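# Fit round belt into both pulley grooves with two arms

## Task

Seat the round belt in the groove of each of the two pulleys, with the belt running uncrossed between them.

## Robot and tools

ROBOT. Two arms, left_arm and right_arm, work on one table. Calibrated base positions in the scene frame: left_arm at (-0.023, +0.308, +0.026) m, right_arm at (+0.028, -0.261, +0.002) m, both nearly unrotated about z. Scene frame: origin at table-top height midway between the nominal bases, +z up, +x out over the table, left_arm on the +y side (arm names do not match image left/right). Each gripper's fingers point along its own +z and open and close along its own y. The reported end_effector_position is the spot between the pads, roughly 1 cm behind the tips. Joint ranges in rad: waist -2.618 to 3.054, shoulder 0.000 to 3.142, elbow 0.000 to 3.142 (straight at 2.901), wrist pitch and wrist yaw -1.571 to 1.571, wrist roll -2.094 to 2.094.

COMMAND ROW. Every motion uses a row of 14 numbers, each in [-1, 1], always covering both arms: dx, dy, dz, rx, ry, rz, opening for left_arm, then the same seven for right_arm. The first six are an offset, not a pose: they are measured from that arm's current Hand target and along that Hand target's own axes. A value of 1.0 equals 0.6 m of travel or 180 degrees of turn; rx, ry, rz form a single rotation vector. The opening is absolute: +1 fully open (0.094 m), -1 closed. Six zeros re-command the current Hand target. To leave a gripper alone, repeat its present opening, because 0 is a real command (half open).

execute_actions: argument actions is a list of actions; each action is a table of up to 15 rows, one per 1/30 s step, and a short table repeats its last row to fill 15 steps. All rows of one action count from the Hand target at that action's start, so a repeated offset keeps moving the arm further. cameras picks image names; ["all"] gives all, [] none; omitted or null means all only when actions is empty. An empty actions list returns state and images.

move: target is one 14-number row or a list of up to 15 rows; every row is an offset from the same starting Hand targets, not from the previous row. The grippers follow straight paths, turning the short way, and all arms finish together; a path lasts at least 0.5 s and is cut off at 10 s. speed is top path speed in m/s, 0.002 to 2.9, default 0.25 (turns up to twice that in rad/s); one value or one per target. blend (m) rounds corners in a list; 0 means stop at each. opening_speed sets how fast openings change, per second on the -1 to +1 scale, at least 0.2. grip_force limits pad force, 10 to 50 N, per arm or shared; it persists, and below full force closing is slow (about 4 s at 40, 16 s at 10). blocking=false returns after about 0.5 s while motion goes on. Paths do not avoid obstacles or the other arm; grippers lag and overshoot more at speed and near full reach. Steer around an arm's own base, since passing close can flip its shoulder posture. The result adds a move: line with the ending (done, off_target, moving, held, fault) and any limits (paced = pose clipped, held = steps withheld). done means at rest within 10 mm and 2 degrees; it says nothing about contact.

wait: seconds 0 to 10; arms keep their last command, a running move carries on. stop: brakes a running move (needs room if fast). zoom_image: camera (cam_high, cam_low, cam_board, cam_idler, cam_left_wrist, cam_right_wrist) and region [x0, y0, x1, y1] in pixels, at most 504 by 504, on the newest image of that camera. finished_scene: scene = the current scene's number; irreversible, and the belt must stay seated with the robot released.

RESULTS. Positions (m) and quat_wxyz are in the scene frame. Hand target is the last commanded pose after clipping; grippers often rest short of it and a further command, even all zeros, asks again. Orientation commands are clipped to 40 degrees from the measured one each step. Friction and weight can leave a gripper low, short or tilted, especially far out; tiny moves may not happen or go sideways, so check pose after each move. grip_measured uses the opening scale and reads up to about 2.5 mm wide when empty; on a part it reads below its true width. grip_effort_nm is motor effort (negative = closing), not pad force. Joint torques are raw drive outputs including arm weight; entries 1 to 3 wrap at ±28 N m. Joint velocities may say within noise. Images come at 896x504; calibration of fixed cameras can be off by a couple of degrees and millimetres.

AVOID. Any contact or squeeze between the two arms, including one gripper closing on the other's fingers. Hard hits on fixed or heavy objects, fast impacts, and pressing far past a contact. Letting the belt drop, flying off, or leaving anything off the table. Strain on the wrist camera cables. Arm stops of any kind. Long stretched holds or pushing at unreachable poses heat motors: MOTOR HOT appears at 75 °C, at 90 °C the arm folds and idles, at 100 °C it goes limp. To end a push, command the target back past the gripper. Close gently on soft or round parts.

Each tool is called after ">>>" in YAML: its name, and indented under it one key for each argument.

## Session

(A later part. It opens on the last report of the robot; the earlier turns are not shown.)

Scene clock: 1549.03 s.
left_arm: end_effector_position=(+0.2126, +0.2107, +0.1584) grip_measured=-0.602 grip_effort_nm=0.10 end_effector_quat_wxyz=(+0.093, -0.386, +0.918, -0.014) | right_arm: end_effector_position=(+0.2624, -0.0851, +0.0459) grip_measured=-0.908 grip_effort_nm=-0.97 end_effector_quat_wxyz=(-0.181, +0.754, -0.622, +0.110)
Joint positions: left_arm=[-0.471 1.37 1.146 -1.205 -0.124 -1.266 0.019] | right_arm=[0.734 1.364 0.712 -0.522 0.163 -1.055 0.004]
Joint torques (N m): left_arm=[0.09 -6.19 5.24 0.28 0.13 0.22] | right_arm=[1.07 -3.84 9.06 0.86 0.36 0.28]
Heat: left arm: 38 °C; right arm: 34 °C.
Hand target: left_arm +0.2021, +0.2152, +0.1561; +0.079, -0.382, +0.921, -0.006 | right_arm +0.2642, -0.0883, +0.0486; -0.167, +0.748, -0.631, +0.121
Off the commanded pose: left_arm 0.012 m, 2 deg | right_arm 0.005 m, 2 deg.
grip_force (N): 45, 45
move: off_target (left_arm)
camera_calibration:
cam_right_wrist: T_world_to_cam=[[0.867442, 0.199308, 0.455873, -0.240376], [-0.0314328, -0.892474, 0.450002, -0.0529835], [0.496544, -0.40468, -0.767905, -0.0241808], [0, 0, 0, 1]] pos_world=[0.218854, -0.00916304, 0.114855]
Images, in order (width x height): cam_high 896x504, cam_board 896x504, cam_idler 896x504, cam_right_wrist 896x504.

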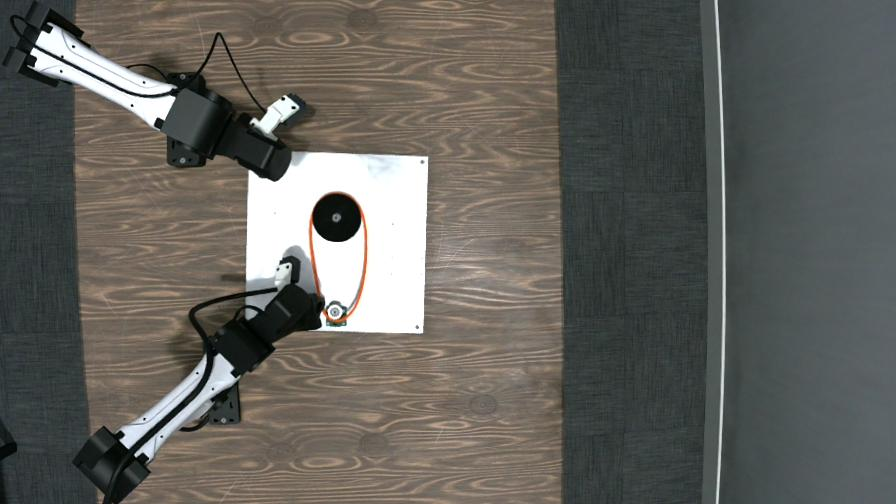

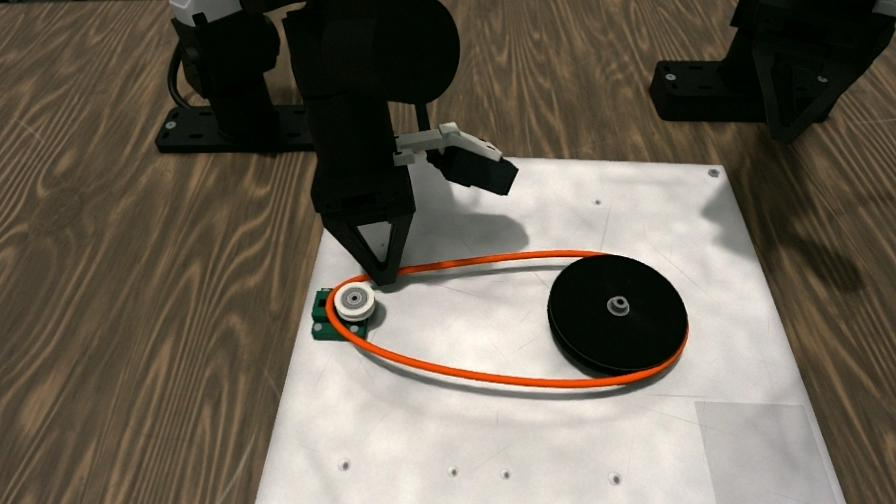

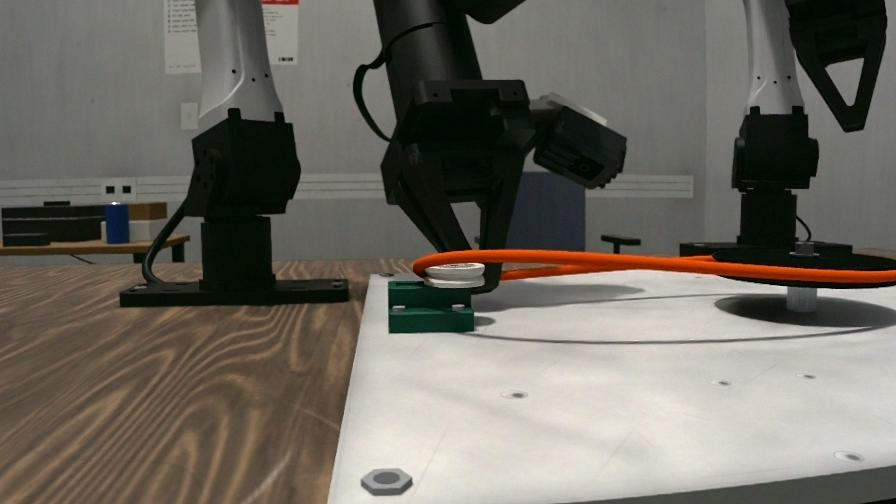

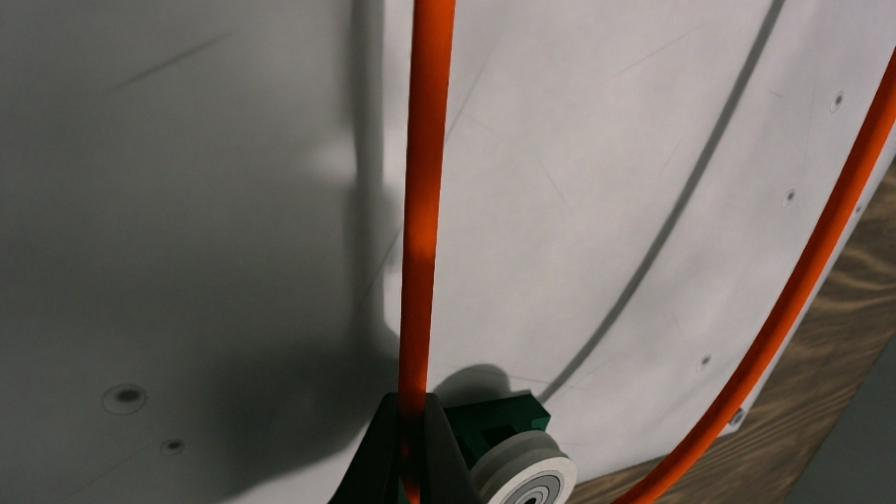

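>>> move:
  target:
    - [0, 0, 0, 0, 0, 0, -0.6, -0.0003, -0.0047, -0.0107, -0.0667, 0, 0, -1]
  speed: 0.03
  cameras: ["cam_idler", "cam_board", "cam_high", "cam_right_wrist"]

>>> zoom_image:
  camera: "cam_idler"
  region: [360, 180, 560, 340]

>>> zoom_image:
  camera: "cam_board"
  region: [280, 220, 440, 360]

>>> zoom_image:
  camera: "cam_high"
  region: [260, 180, 410, 340]

Scene clock: 1570.57 s.
left_arm: end_effector_position=(+0.2126, +0.2107, +0.1584) grip_measured=-0.602 grip_effort_nm=0.10 end_effector_quat_wxyz=(+0.093, -0.386, +0.918, -0.014) | right_arm: end_effector_position=(+0.2633, -0.0881, +0.0529) grip_measured=-0.908 grip_effort_nm=-0.97 end_effector_quat_wxyz=(-0.097, +0.761, -0.639, +0.062)
Joint positions: left_arm=[-0.471 1.37 1.146 -1.205 -0.124 -1.266 0.019] | right_arm=[0.679 1.499 0.92 -0.777 0.086 -1.069 0.004]
Joint torques (N m): left_arm=[-0.1 -6.27 5.08 0.28 0.06 0.22] | right_arm=[-0.38 -5 8.98 0.53 -0.16 -0.06]
Heat: left arm: 38 °C; right arm: 35 °C.
Hand target: left_arm +0.2021, +0.2152, +0.1561; +0.079, -0.382, +0.921, -0.006 | right_arm +0.2641, -0.0885, +0.0555; -0.088, +0.761, -0.640, +0.054
Off the commanded pose: left_arm 0.012 m, 2 deg | right_arm 0.003 m, 1 deg.
grip_force (N): 45, 45
move: off_target (left_arm)
camera_calibration:
cam_right_wrist: T_world_to_cam=[[0.938724, 0.20728, 0.275375, -0.252262], [0.0407063, -0.860039, 0.508603, -0.0779349], [0.342257, -0.466228, -0.815777, 0.0173085], [0, 0, 0, 1]] pos_world=[0.234053, -0.00666849, 0.123225]
Images, in order (width x height): cam_high 896x504, cam_board 896x504, cam_idler 896x504, cam_right_wrist 896x504.

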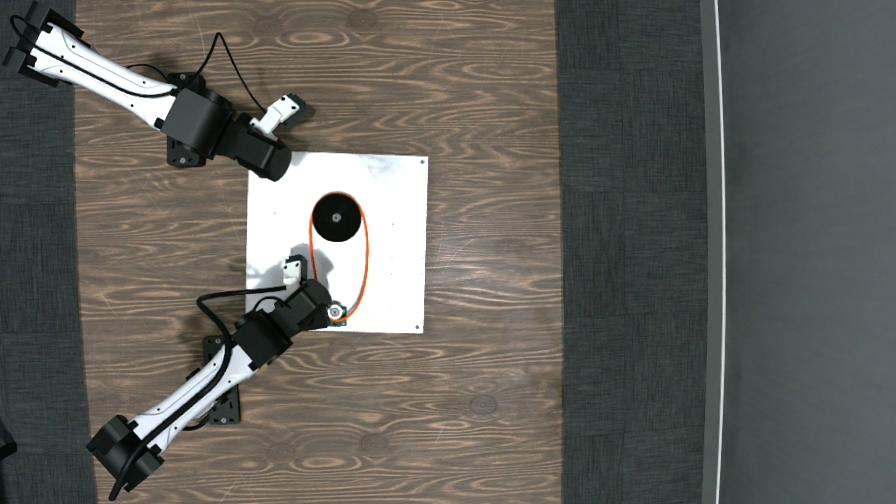

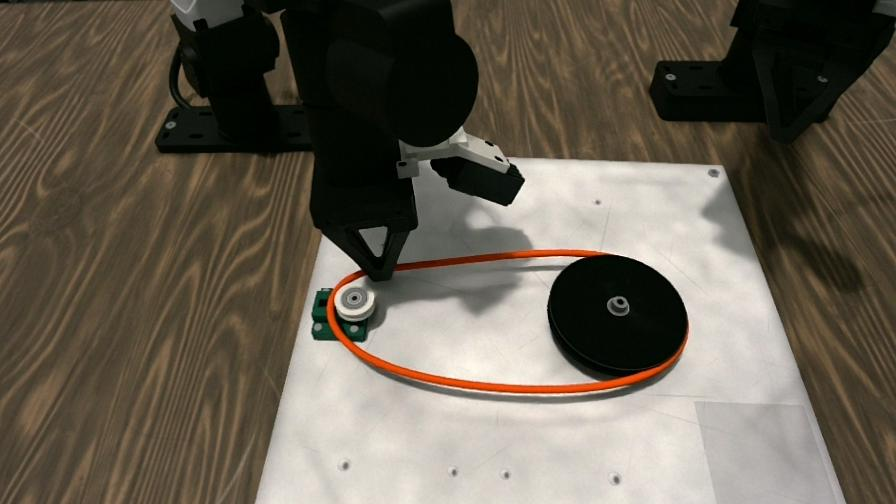

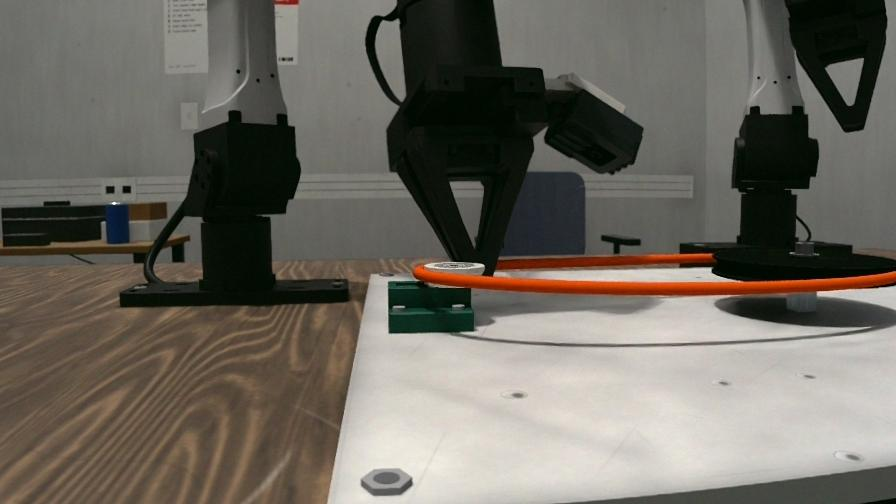

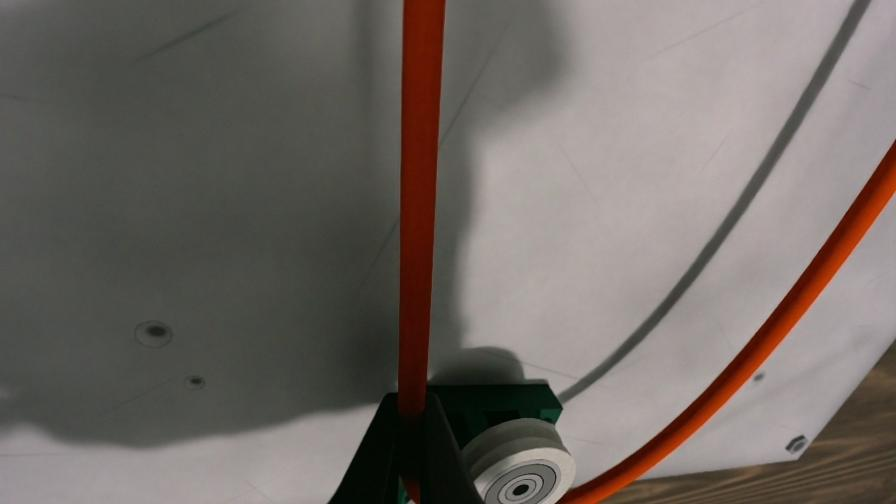

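Scaled by 2.520 from the camera's 896x504 image, which has a finer 1280x720 frame.

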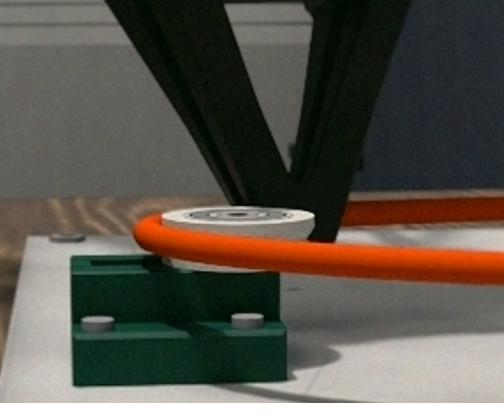

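Scaled by 3.150 from the camera's 896x504 image, which has a finer 1280x720 frame.

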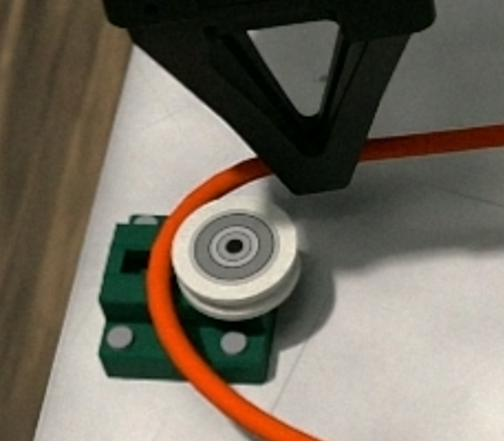

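Scaled by 3.150 from the camera's 896x504 image, which has a finer 1280x720 frame.

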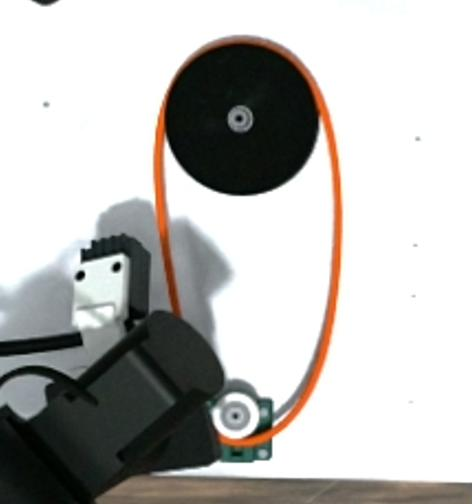

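>>> move:
  target:
    - [0, 0, 0, 0, 0, 0, -0.6, -0.0235, -0.0117, 0.0005, 0, 0, 0, -1]
  speed: 0.03
  cameras: ["cam_idler", "cam_board", "cam_high", "cam_right_wrist"]

>>> zoom_image:
  camera: "cam_idler"
  region: [360, 180, 560, 340]

>>> zoom_image:
  camera: "cam_board"
  region: [280, 220, 440, 360]

>>> zoom_image:
  camera: "cam_high"
  region: [260, 180, 410, 340]

Scene clock: 1583.33 s.
left_arm: end_effector_position=(+0.2126, +0.2107, +0.1584) grip_measured=-0.602 grip_effort_nm=0.10 end_effector_quat_wxyz=(+0.093, -0.386, +0.918, -0.014) | right_arm: end_effector_position=(+0.2648, -0.0808, +0.0522) grip_measured=-0.908 grip_effort_nm=-0.97 end_effector_quat_wxyz=(-0.083, +0.765, -0.636, +0.059)
Joint positions: left_arm=[-0.471 1.37 1.146 -1.205 -0.124 -1.266 0.019] | right_arm=[0.694 1.548 0.97 -0.808 0.086 -1.063 0.004]
Joint torques (N m): left_arm=[0.05 -6.23 5.23 0.29 0.05 0.24] | right_arm=[0.99 -5.46 9.29 0.69 -0.11 0.23]
Heat: left arm: 38 °C; right arm: 37 °C.
Hand target: left_arm +0.2021, +0.2152, +0.1561; +0.079, -0.382, +0.921, -0.006 | right_arm +0.2686, -0.0734, +0.0571; -0.088, +0.761, -0.640, +0.054
Off the commanded pose: left_arm 0.012 m, 2 deg | right_arm 0.010 m, 1 deg.
grip_force (N): 45, 45
move: off_target (left_arm)
camera_calibration:
cam_right_wrist: T_world_to_cam=[[0.942857, 0.221112, 0.249259, -0.253528], [0.061198, -0.850274, 0.52277, -0.0767617], [0.32753, -0.477643, -0.815219, 0.0224681], [0, 0, 0, 1]] pos_world=[0.236379, 0.00152143, 0.121639]
Images, in order (width x height): cam_high 896x504, cam_board 896x504, cam_idler 896x504, cam_right_wrist 896x504.

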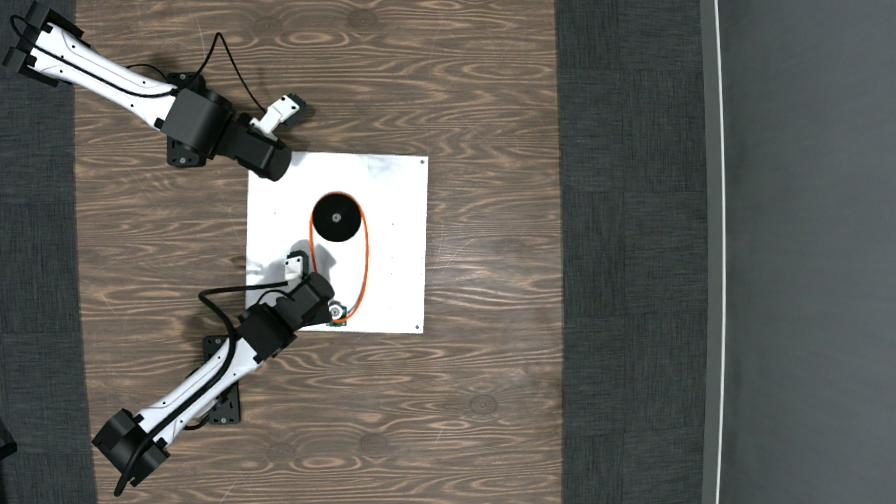

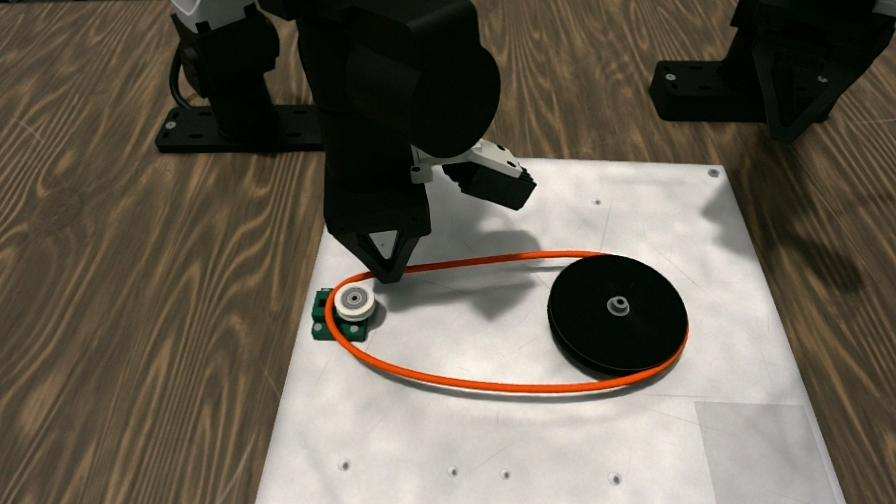

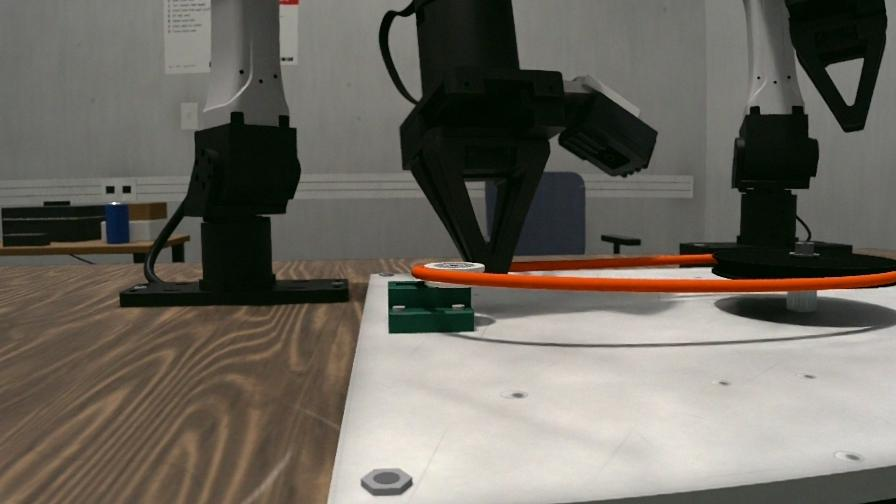

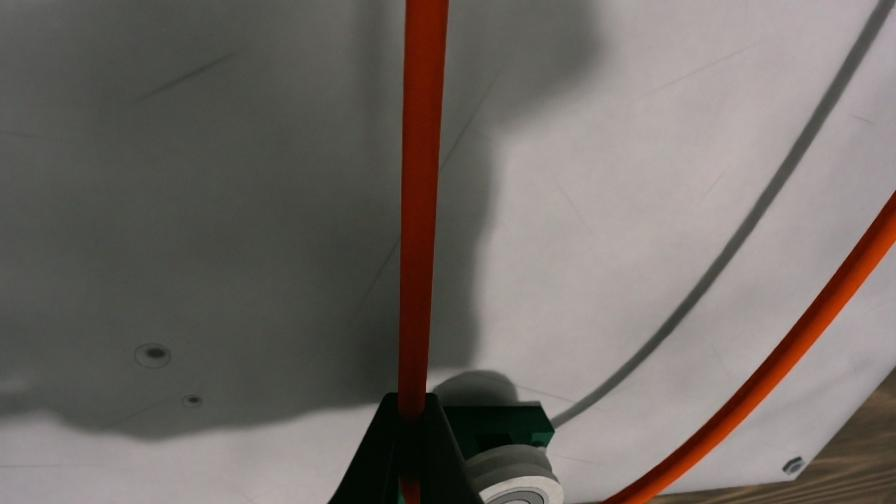

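Scaled by 2.520 from the camera's 896x504 image, which has a finer 1280x720 frame.

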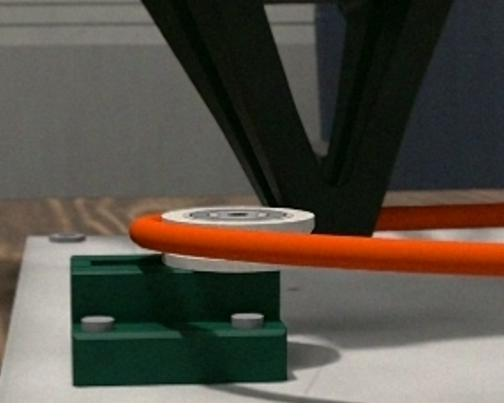

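Scaled by 3.150 from the camera's 896x504 image, which has a finer 1280x720 frame.

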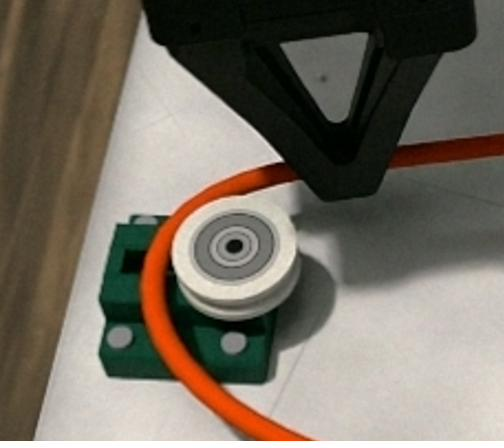

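Scaled by 3.150 from the camera's 896x504 image, which has a finer 1280x720 frame.

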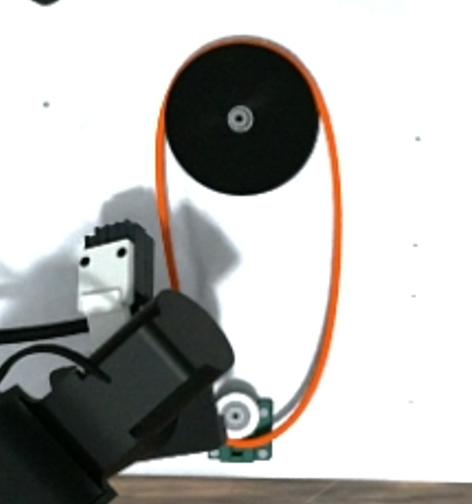

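>>> move:
  target:
    - [0, 0, 0, 0, 0, 0, -0.6, -0.0323, -0.0083, 0.0093, 0, 0, 0, -1]
  speed: 0.03
  cameras: ["cam_idler", "cam_board", "cam_high", "cam_right_wrist"]

>>> zoom_image:
  camera: "cam_idler"
  region: [360, 180, 560, 340]

>>> zoom_image:
  camera: "cam_board"
  region: [280, 180, 720, 430]

>>> zoom_image:
  camera: "cam_high"
  region: [260, 180, 410, 340]

Scene clock: 1594.27 s.
left_arm: end_effector_position=(+0.2126, +0.2107, +0.1584) grip_measured=-0.602 grip_effort_nm=0.10 end_effector_quat_wxyz=(+0.093, -0.386, +0.918, -0.014) | right_arm: end_effector_position=(+0.2646, -0.0610, +0.0484) grip_measured=-0.908 grip_effort_nm=-0.97 end_effector_quat_wxyz=(-0.079, +0.763, -0.639, +0.053)
Joint positions: left_arm=[-0.471 1.37 1.146 -1.205 -0.124 -1.266 0.019] | right_arm=[0.744 1.611 1.019 -0.808 0.086 -1.004 0.004]
Joint torques (N m): left_arm=[0.2 -6.27 5.23 0.24 0.14 0.21] | right_arm=[0.91 -5.98 9.25 0.77 -0.01 0.21]
Heat: left arm: 38 °C; right arm: 37 °C.
Hand target: left_arm +0.2021, +0.2152, +0.1561; +0.079, -0.382, +0.921, -0.006 | right_arm +0.2710, -0.0531, +0.0532; -0.088, +0.761, -0.640, +0.054
Off the commanded pose: left_arm 0.012 m, 2 deg | right_arm 0.011 m, 1 deg.
grip_force (N): 45, 45
move: off_target (left_arm, right_arm)
camera_calibration:
cam_right_wrist: T_world_to_cam=[[0.947707, 0.212981, 0.237676, -0.258036], [0.0610786, -0.852014, 0.519944, -0.0578641], [0.313241, -0.478238, -0.820468, 0.032953], [0, 0, 0, 1]] pos_world=[0.237754, 0.0214152, 0.118452]
Images, in order (width x height): cam_high 896x504, cam_board 896x504, cam_idler 896x504, cam_right_wrist 896x504.

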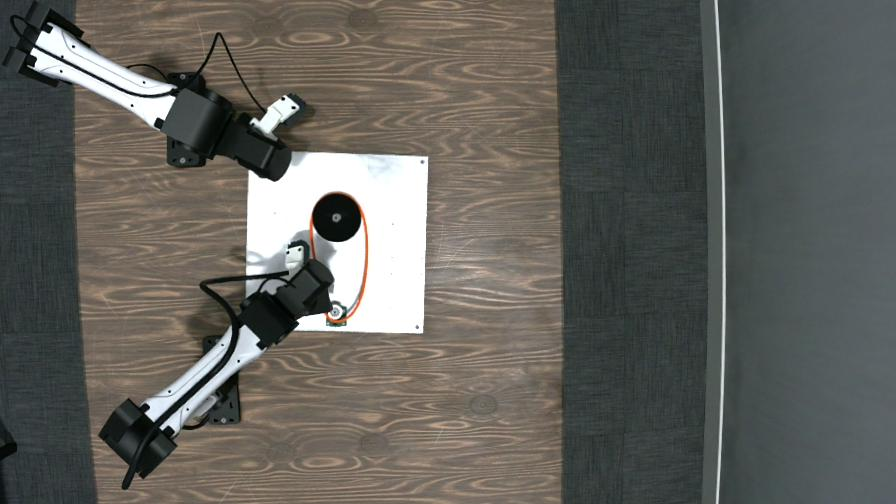

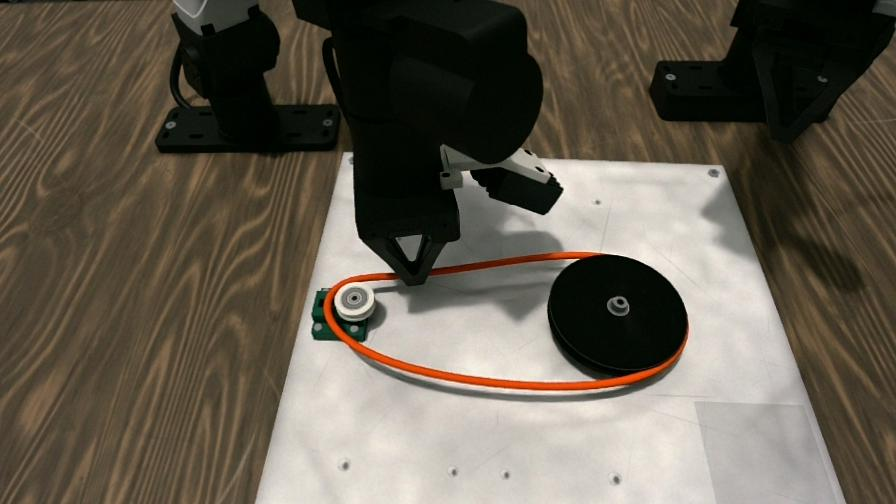

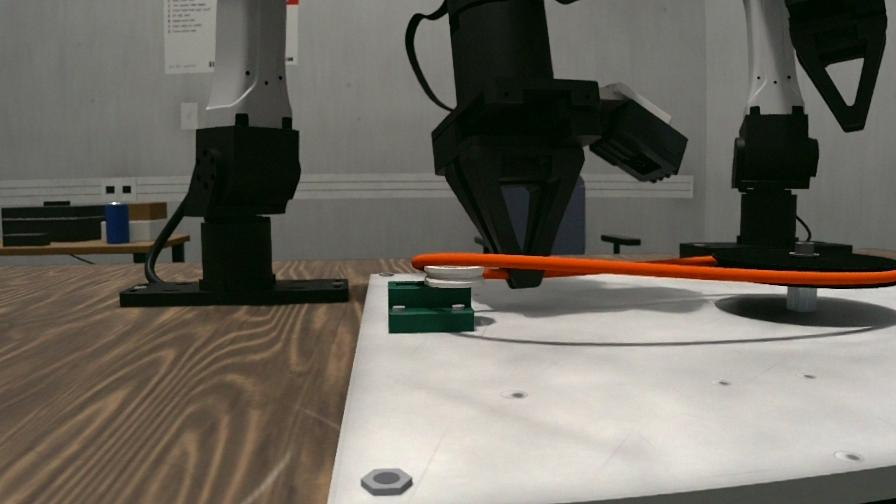

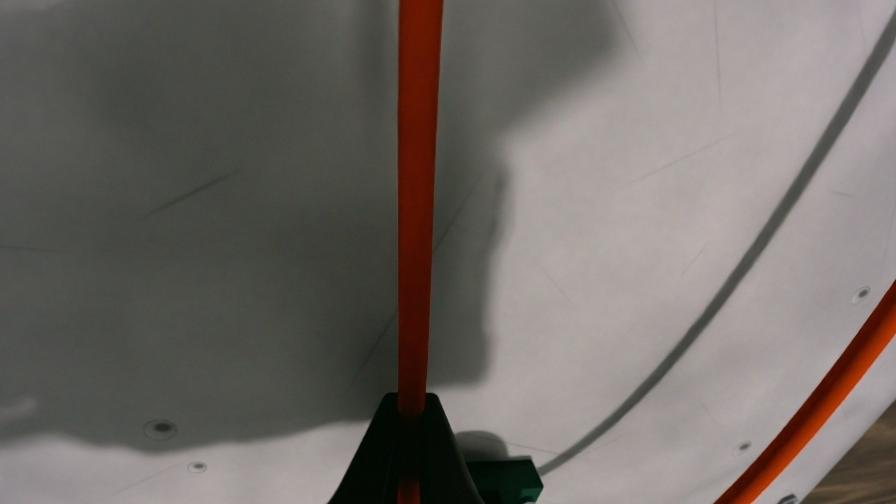

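Scaled by 2.520 from the camera's 896x504 image, which has a finer 1280x720 frame.

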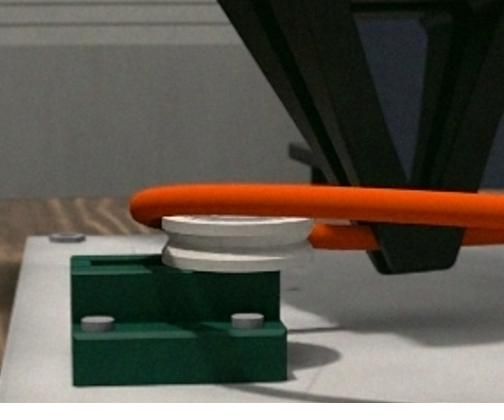

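Scaled by 1.145 from the camera's 896x504 image, which has a finer 1280x720 frame.

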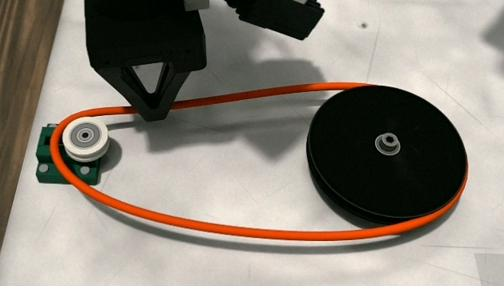

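Scaled by 3.150 from the camera's 896x504 image, which has a finer 1280x720 frame.

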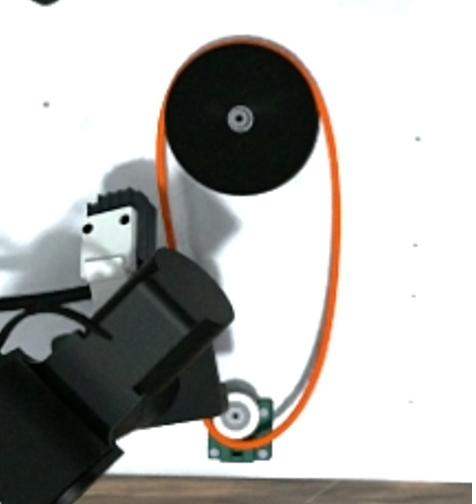

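>>> move:
  target:
    - [0, 0, 0, 0, 0, 0, -0.6, 0, -0.001, -0.004, -0.055, 0, 0, -1]
  speed: 0.03
  cameras: ["cam_idler", "cam_board", "cam_high"]

>>> zoom_image:
  camera: "cam_idler"
  region: [360, 180, 560, 340]

>>> zoom_image:
  camera: "cam_board"
  region: [280, 180, 720, 430]

>>> zoom_image:
  camera: "cam_board"
  region: [280, 220, 440, 360]

Scene clock: 1611.27 s.
left_arm: end_effector_position=(+0.2126, +0.2107, +0.1584) grip_measured=-0.602 grip_effort_nm=0.10 end_effector_quat_wxyz=(+0.093, -0.386, +0.918, -0.014) | right_arm: end_effector_position=(+0.2635, -0.0578, +0.0526) grip_measured=-0.908 grip_effort_nm=-0.97 end_effector_quat_wxyz=(-0.015, +0.762, -0.647, +0.004)
Joint positions: left_arm=[-0.471 1.37 1.146 -1.205 -0.124 -1.266 0.019] | right_arm=[0.707 1.733 1.19 -0.996 0.003 -1.02 0.004]
Joint torques (N m): left_arm=[0.21 -6 5.16 0.27 0.08 0.16] | right_arm=[-0.4 -6.9 9.01 0.41 -0.21 -0.16]
Heat: left arm: 37 °C; right arm: 38 °C.
Hand target: left_arm +0.2021, +0.2152, +0.1561; +0.079, -0.382, +0.921, -0.006 | right_arm +0.2711, -0.0532, +0.0556; -0.022, +0.766, -0.642, -0.001
Off the commanded pose: left_arm 0.012 m, 2 deg | right_arm 0.009 m, 1 deg.
grip_force (N): 45, 45
move: off_target (left_arm)
Images, in order (width x height): cam_high 896x504, cam_board 896x504, cam_idler 896x504.

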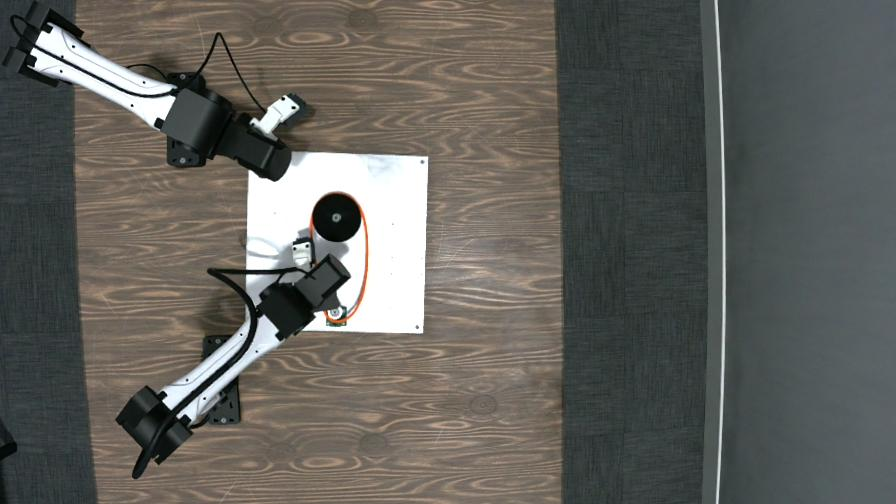

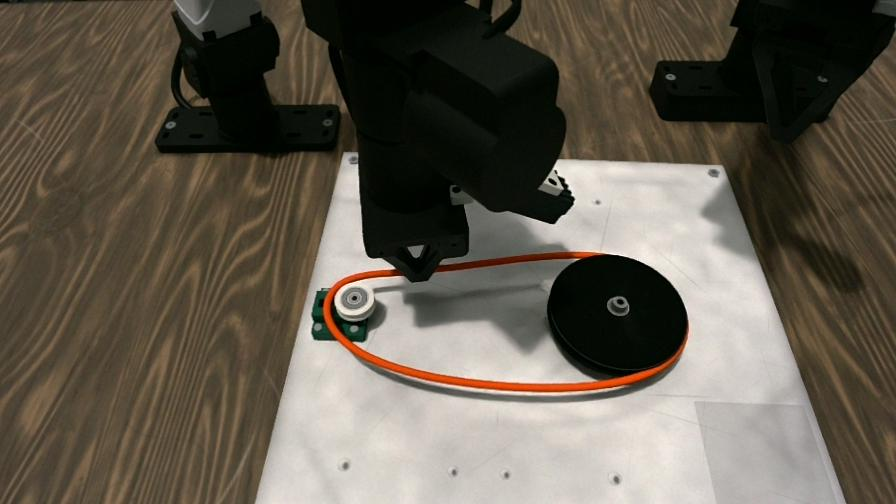

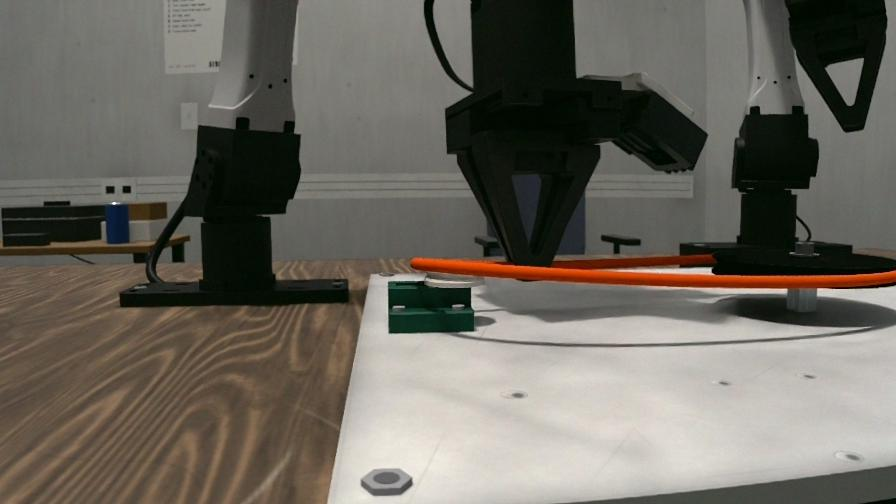

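Scaled by 2.520 from the camera's 896x504 image, which has a finer 1280x720 frame.

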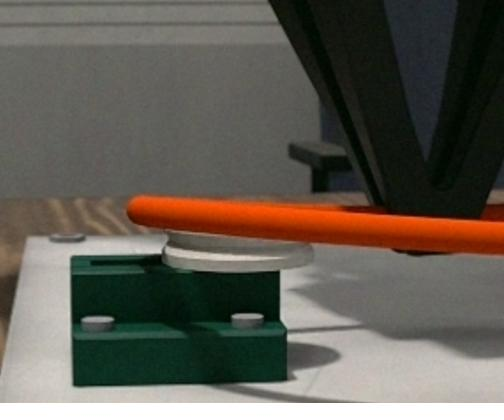

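Scaled by 1.145 from the camera's 896x504 image, which has a finer 1280x720 frame.

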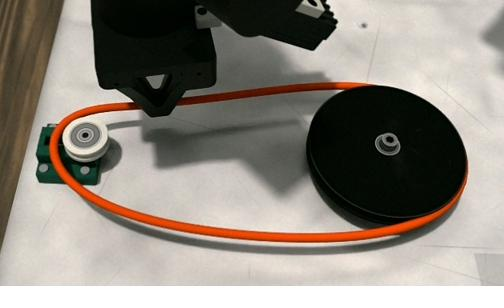

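Scaled by 3.150 from the camera's 896x504 image, which has a finer 1280x720 frame.

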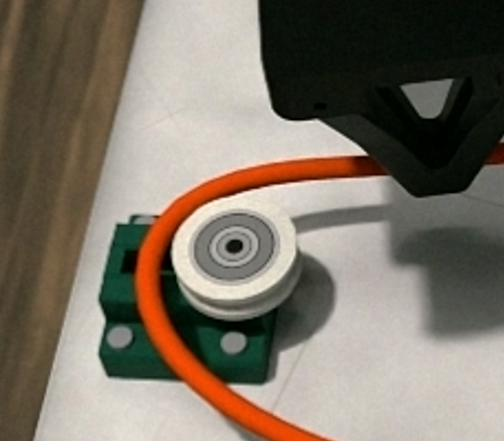

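>>> move:
  target:
    - [0, 0, 0, 0, 0, 0, -0.6, 0, 0, 0.003, 0, -0.045, 0, -1]
  speed: 0.03
  cameras: ["cam_idler", "cam_board", "cam_high"]

>>> zoom_image:
  camera: "cam_idler"
  region: [360, 180, 560, 340]

>>> zoom_image:
  camera: "cam_board"
  region: [280, 180, 720, 430]

>>> zoom_image:
  camera: "cam_board"
  region: [280, 220, 440, 360]

Scene clock: 1632.80 s.
left_arm: end_effector_position=(+0.2126, +0.2107, +0.1584) grip_measured=-0.602 grip_effort_nm=0.10 end_effector_quat_wxyz=(+0.093, -0.386, +0.918, -0.014) | right_arm: end_effector_position=(+0.2610, -0.0633, +0.0463) grip_measured=-0.908 grip_effort_nm=-0.97 end_effector_quat_wxyz=(-0.020, +0.760, -0.647, -0.050)
Joint positions: left_arm=[-0.471 1.37 1.146 -1.205 -0.124 -1.266 0.019] | right_arm=[0.636 1.733 1.16 -0.981 -0.107 -1.087 0.004]
Joint torques (N m): left_arm=[0.06 -6.24 5.27 0.23 0.11 0.19] | right_arm=[-0.31 -12.14 4.88 1.09 -0.37 -0.15]
Heat: left arm: 37 °C; right arm: 39 °C.
Hand target: left_arm +0.2021, +0.2152, +0.1561; +0.079, -0.382, +0.921, -0.006 | right_arm +0.2711, -0.0531, +0.0539; -0.067, +0.764, -0.639, -0.055
Off the commanded pose: left_arm 0.012 m, 2 deg | right_arm 0.016 m, 6 deg.
grip_force (N): 45, 45
move: off_target (left_arm, right_arm)
Images, in order (width x height): cam_high 896x504, cam_board 896x504, cam_idler 896x504.

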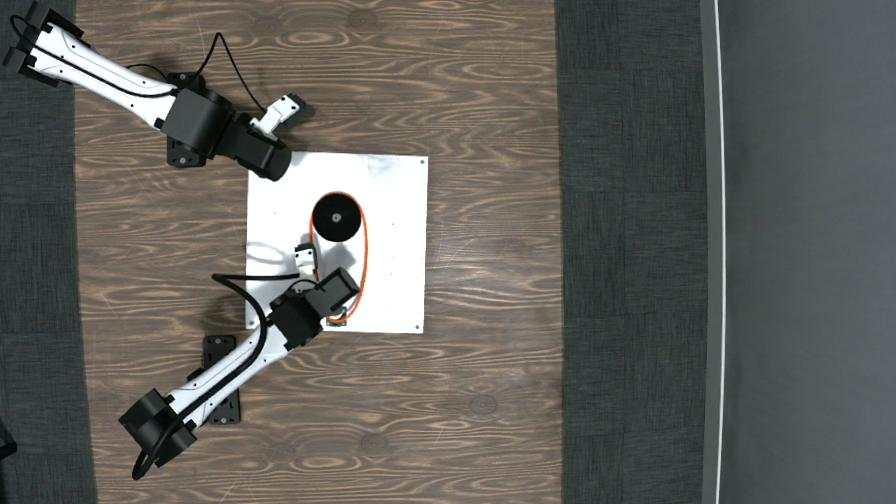

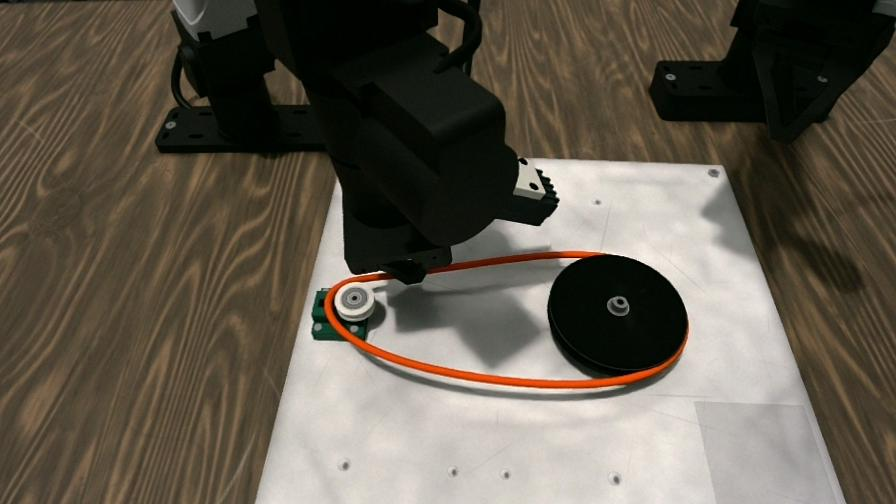

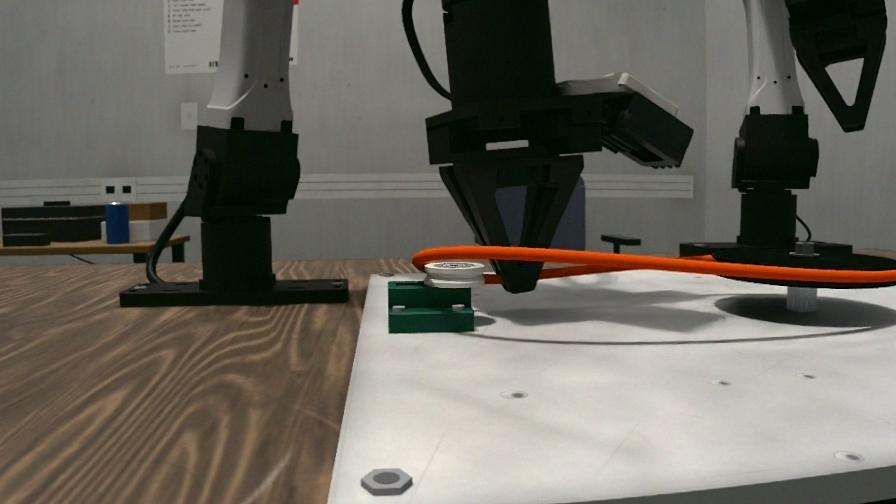

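Scaled by 2.520 from the camera's 896x504 image, which has a finer 1280x720 frame.

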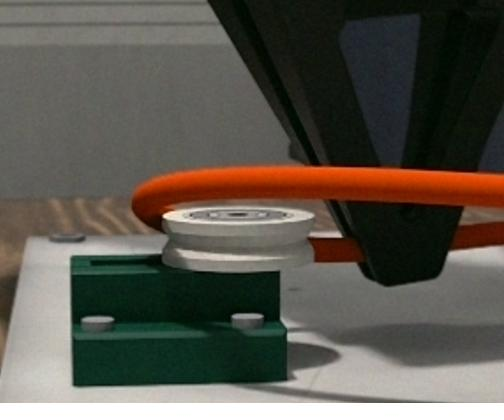

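Scaled by 1.145 from the camera's 896x504 image, which has a finer 1280x720 frame.

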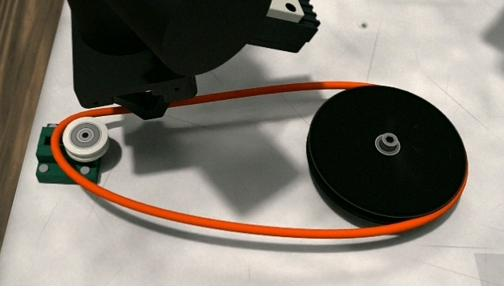

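Scaled by 3.150 from the camera's 896x504 image, which has a finer 1280x720 frame.

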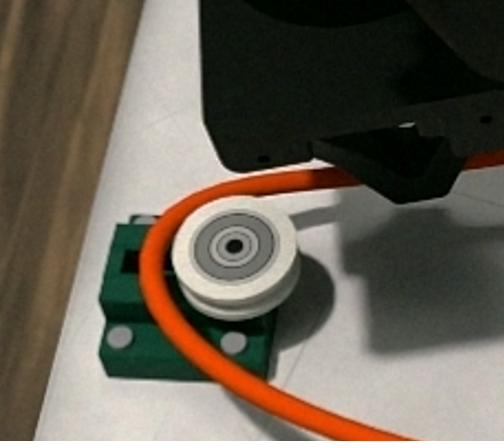

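>>> move:
  target:
    - [0, 0, 0, 0, 0, 0, -0.6, 0.0015, 0.0, -0.0117, 0, 0, 0, -1]
  speed: 0.03
  cameras: ["cam_idler", "cam_board", "cam_high"]

>>> zoom_image:
  camera: "cam_idler"
  region: [360, 180, 560, 340]

>>> zoom_image:
  camera: "cam_board"
  region: [280, 220, 440, 360]

Scene clock: 1642.13 s.
left_arm: end_effector_position=(+0.2126, +0.2107, +0.1584) grip_measured=-0.602 grip_effort_nm=0.10 end_effector_quat_wxyz=(+0.093, -0.386, +0.918, -0.014) | right_arm: end_effector_position=(+0.2623, -0.0630, +0.0511) grip_measured=-0.908 grip_effort_nm=-0.97 end_effector_quat_wxyz=(-0.029, +0.760, -0.647, -0.051)
Joint positions: left_arm=[-0.471 1.37 1.146 -1.205 -0.124 -1.266 0.019] | right_arm=[0.631 1.717 1.16 -0.981 -0.113 -1.092 0.004]
Joint torques (N m): left_arm=[0.05 -6.04 5.12 0.31 0.06 0.19] | right_arm=[-0.39 -11.59 6.05 0.87 -0.32 -0.15]
Heat: left arm: 37 °C; right arm: 38 °C.
Hand target: left_arm +0.2021, +0.2152, +0.1561; +0.079, -0.382, +0.921, -0.006 | right_arm +0.2714, -0.0552, +0.0607; -0.067, +0.764, -0.639, -0.055
Off the commanded pose: left_arm 0.012 m, 2 deg | right_arm 0.015 m, 4 deg.
grip_force (N): 45, 45
move: off_target (left_arm, right_arm)
Images, in order (width x height): cam_high 896x504, cam_board 896x504, cam_idler 896x504.

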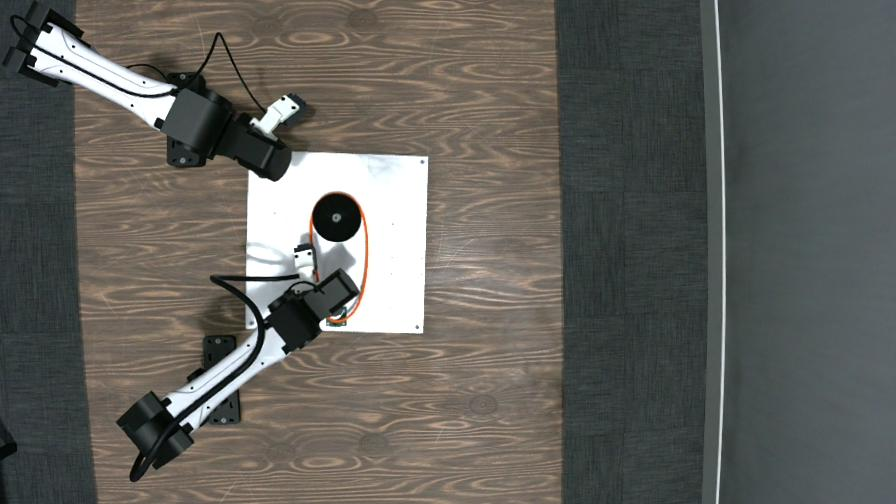

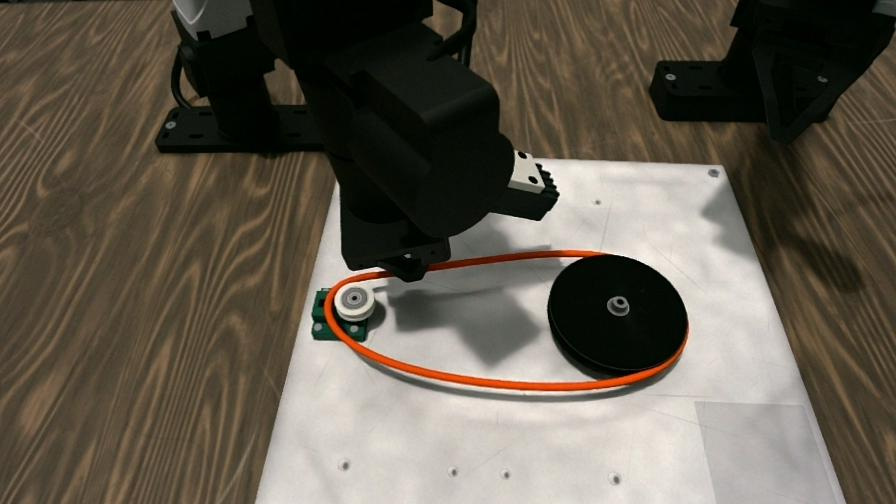

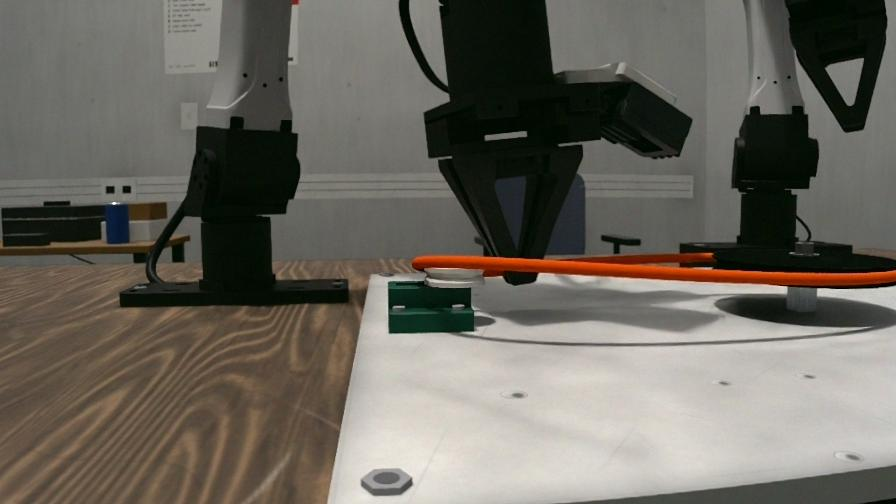

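Scaled by 2.520 from the camera's 896x504 image, which has a finer 1280x720 frame.

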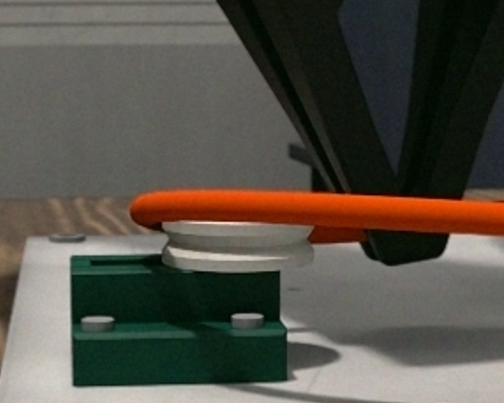

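Scaled by 3.150 from the camera's 896x504 image, which has a finer 1280x720 frame.

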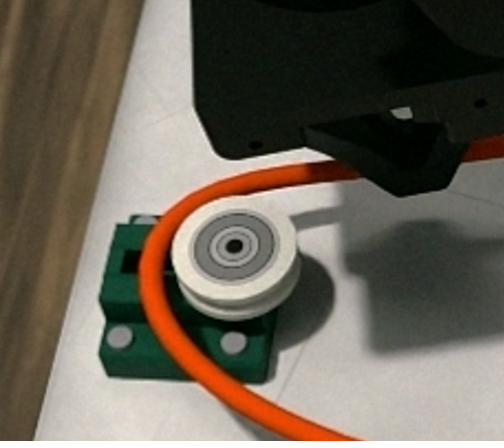

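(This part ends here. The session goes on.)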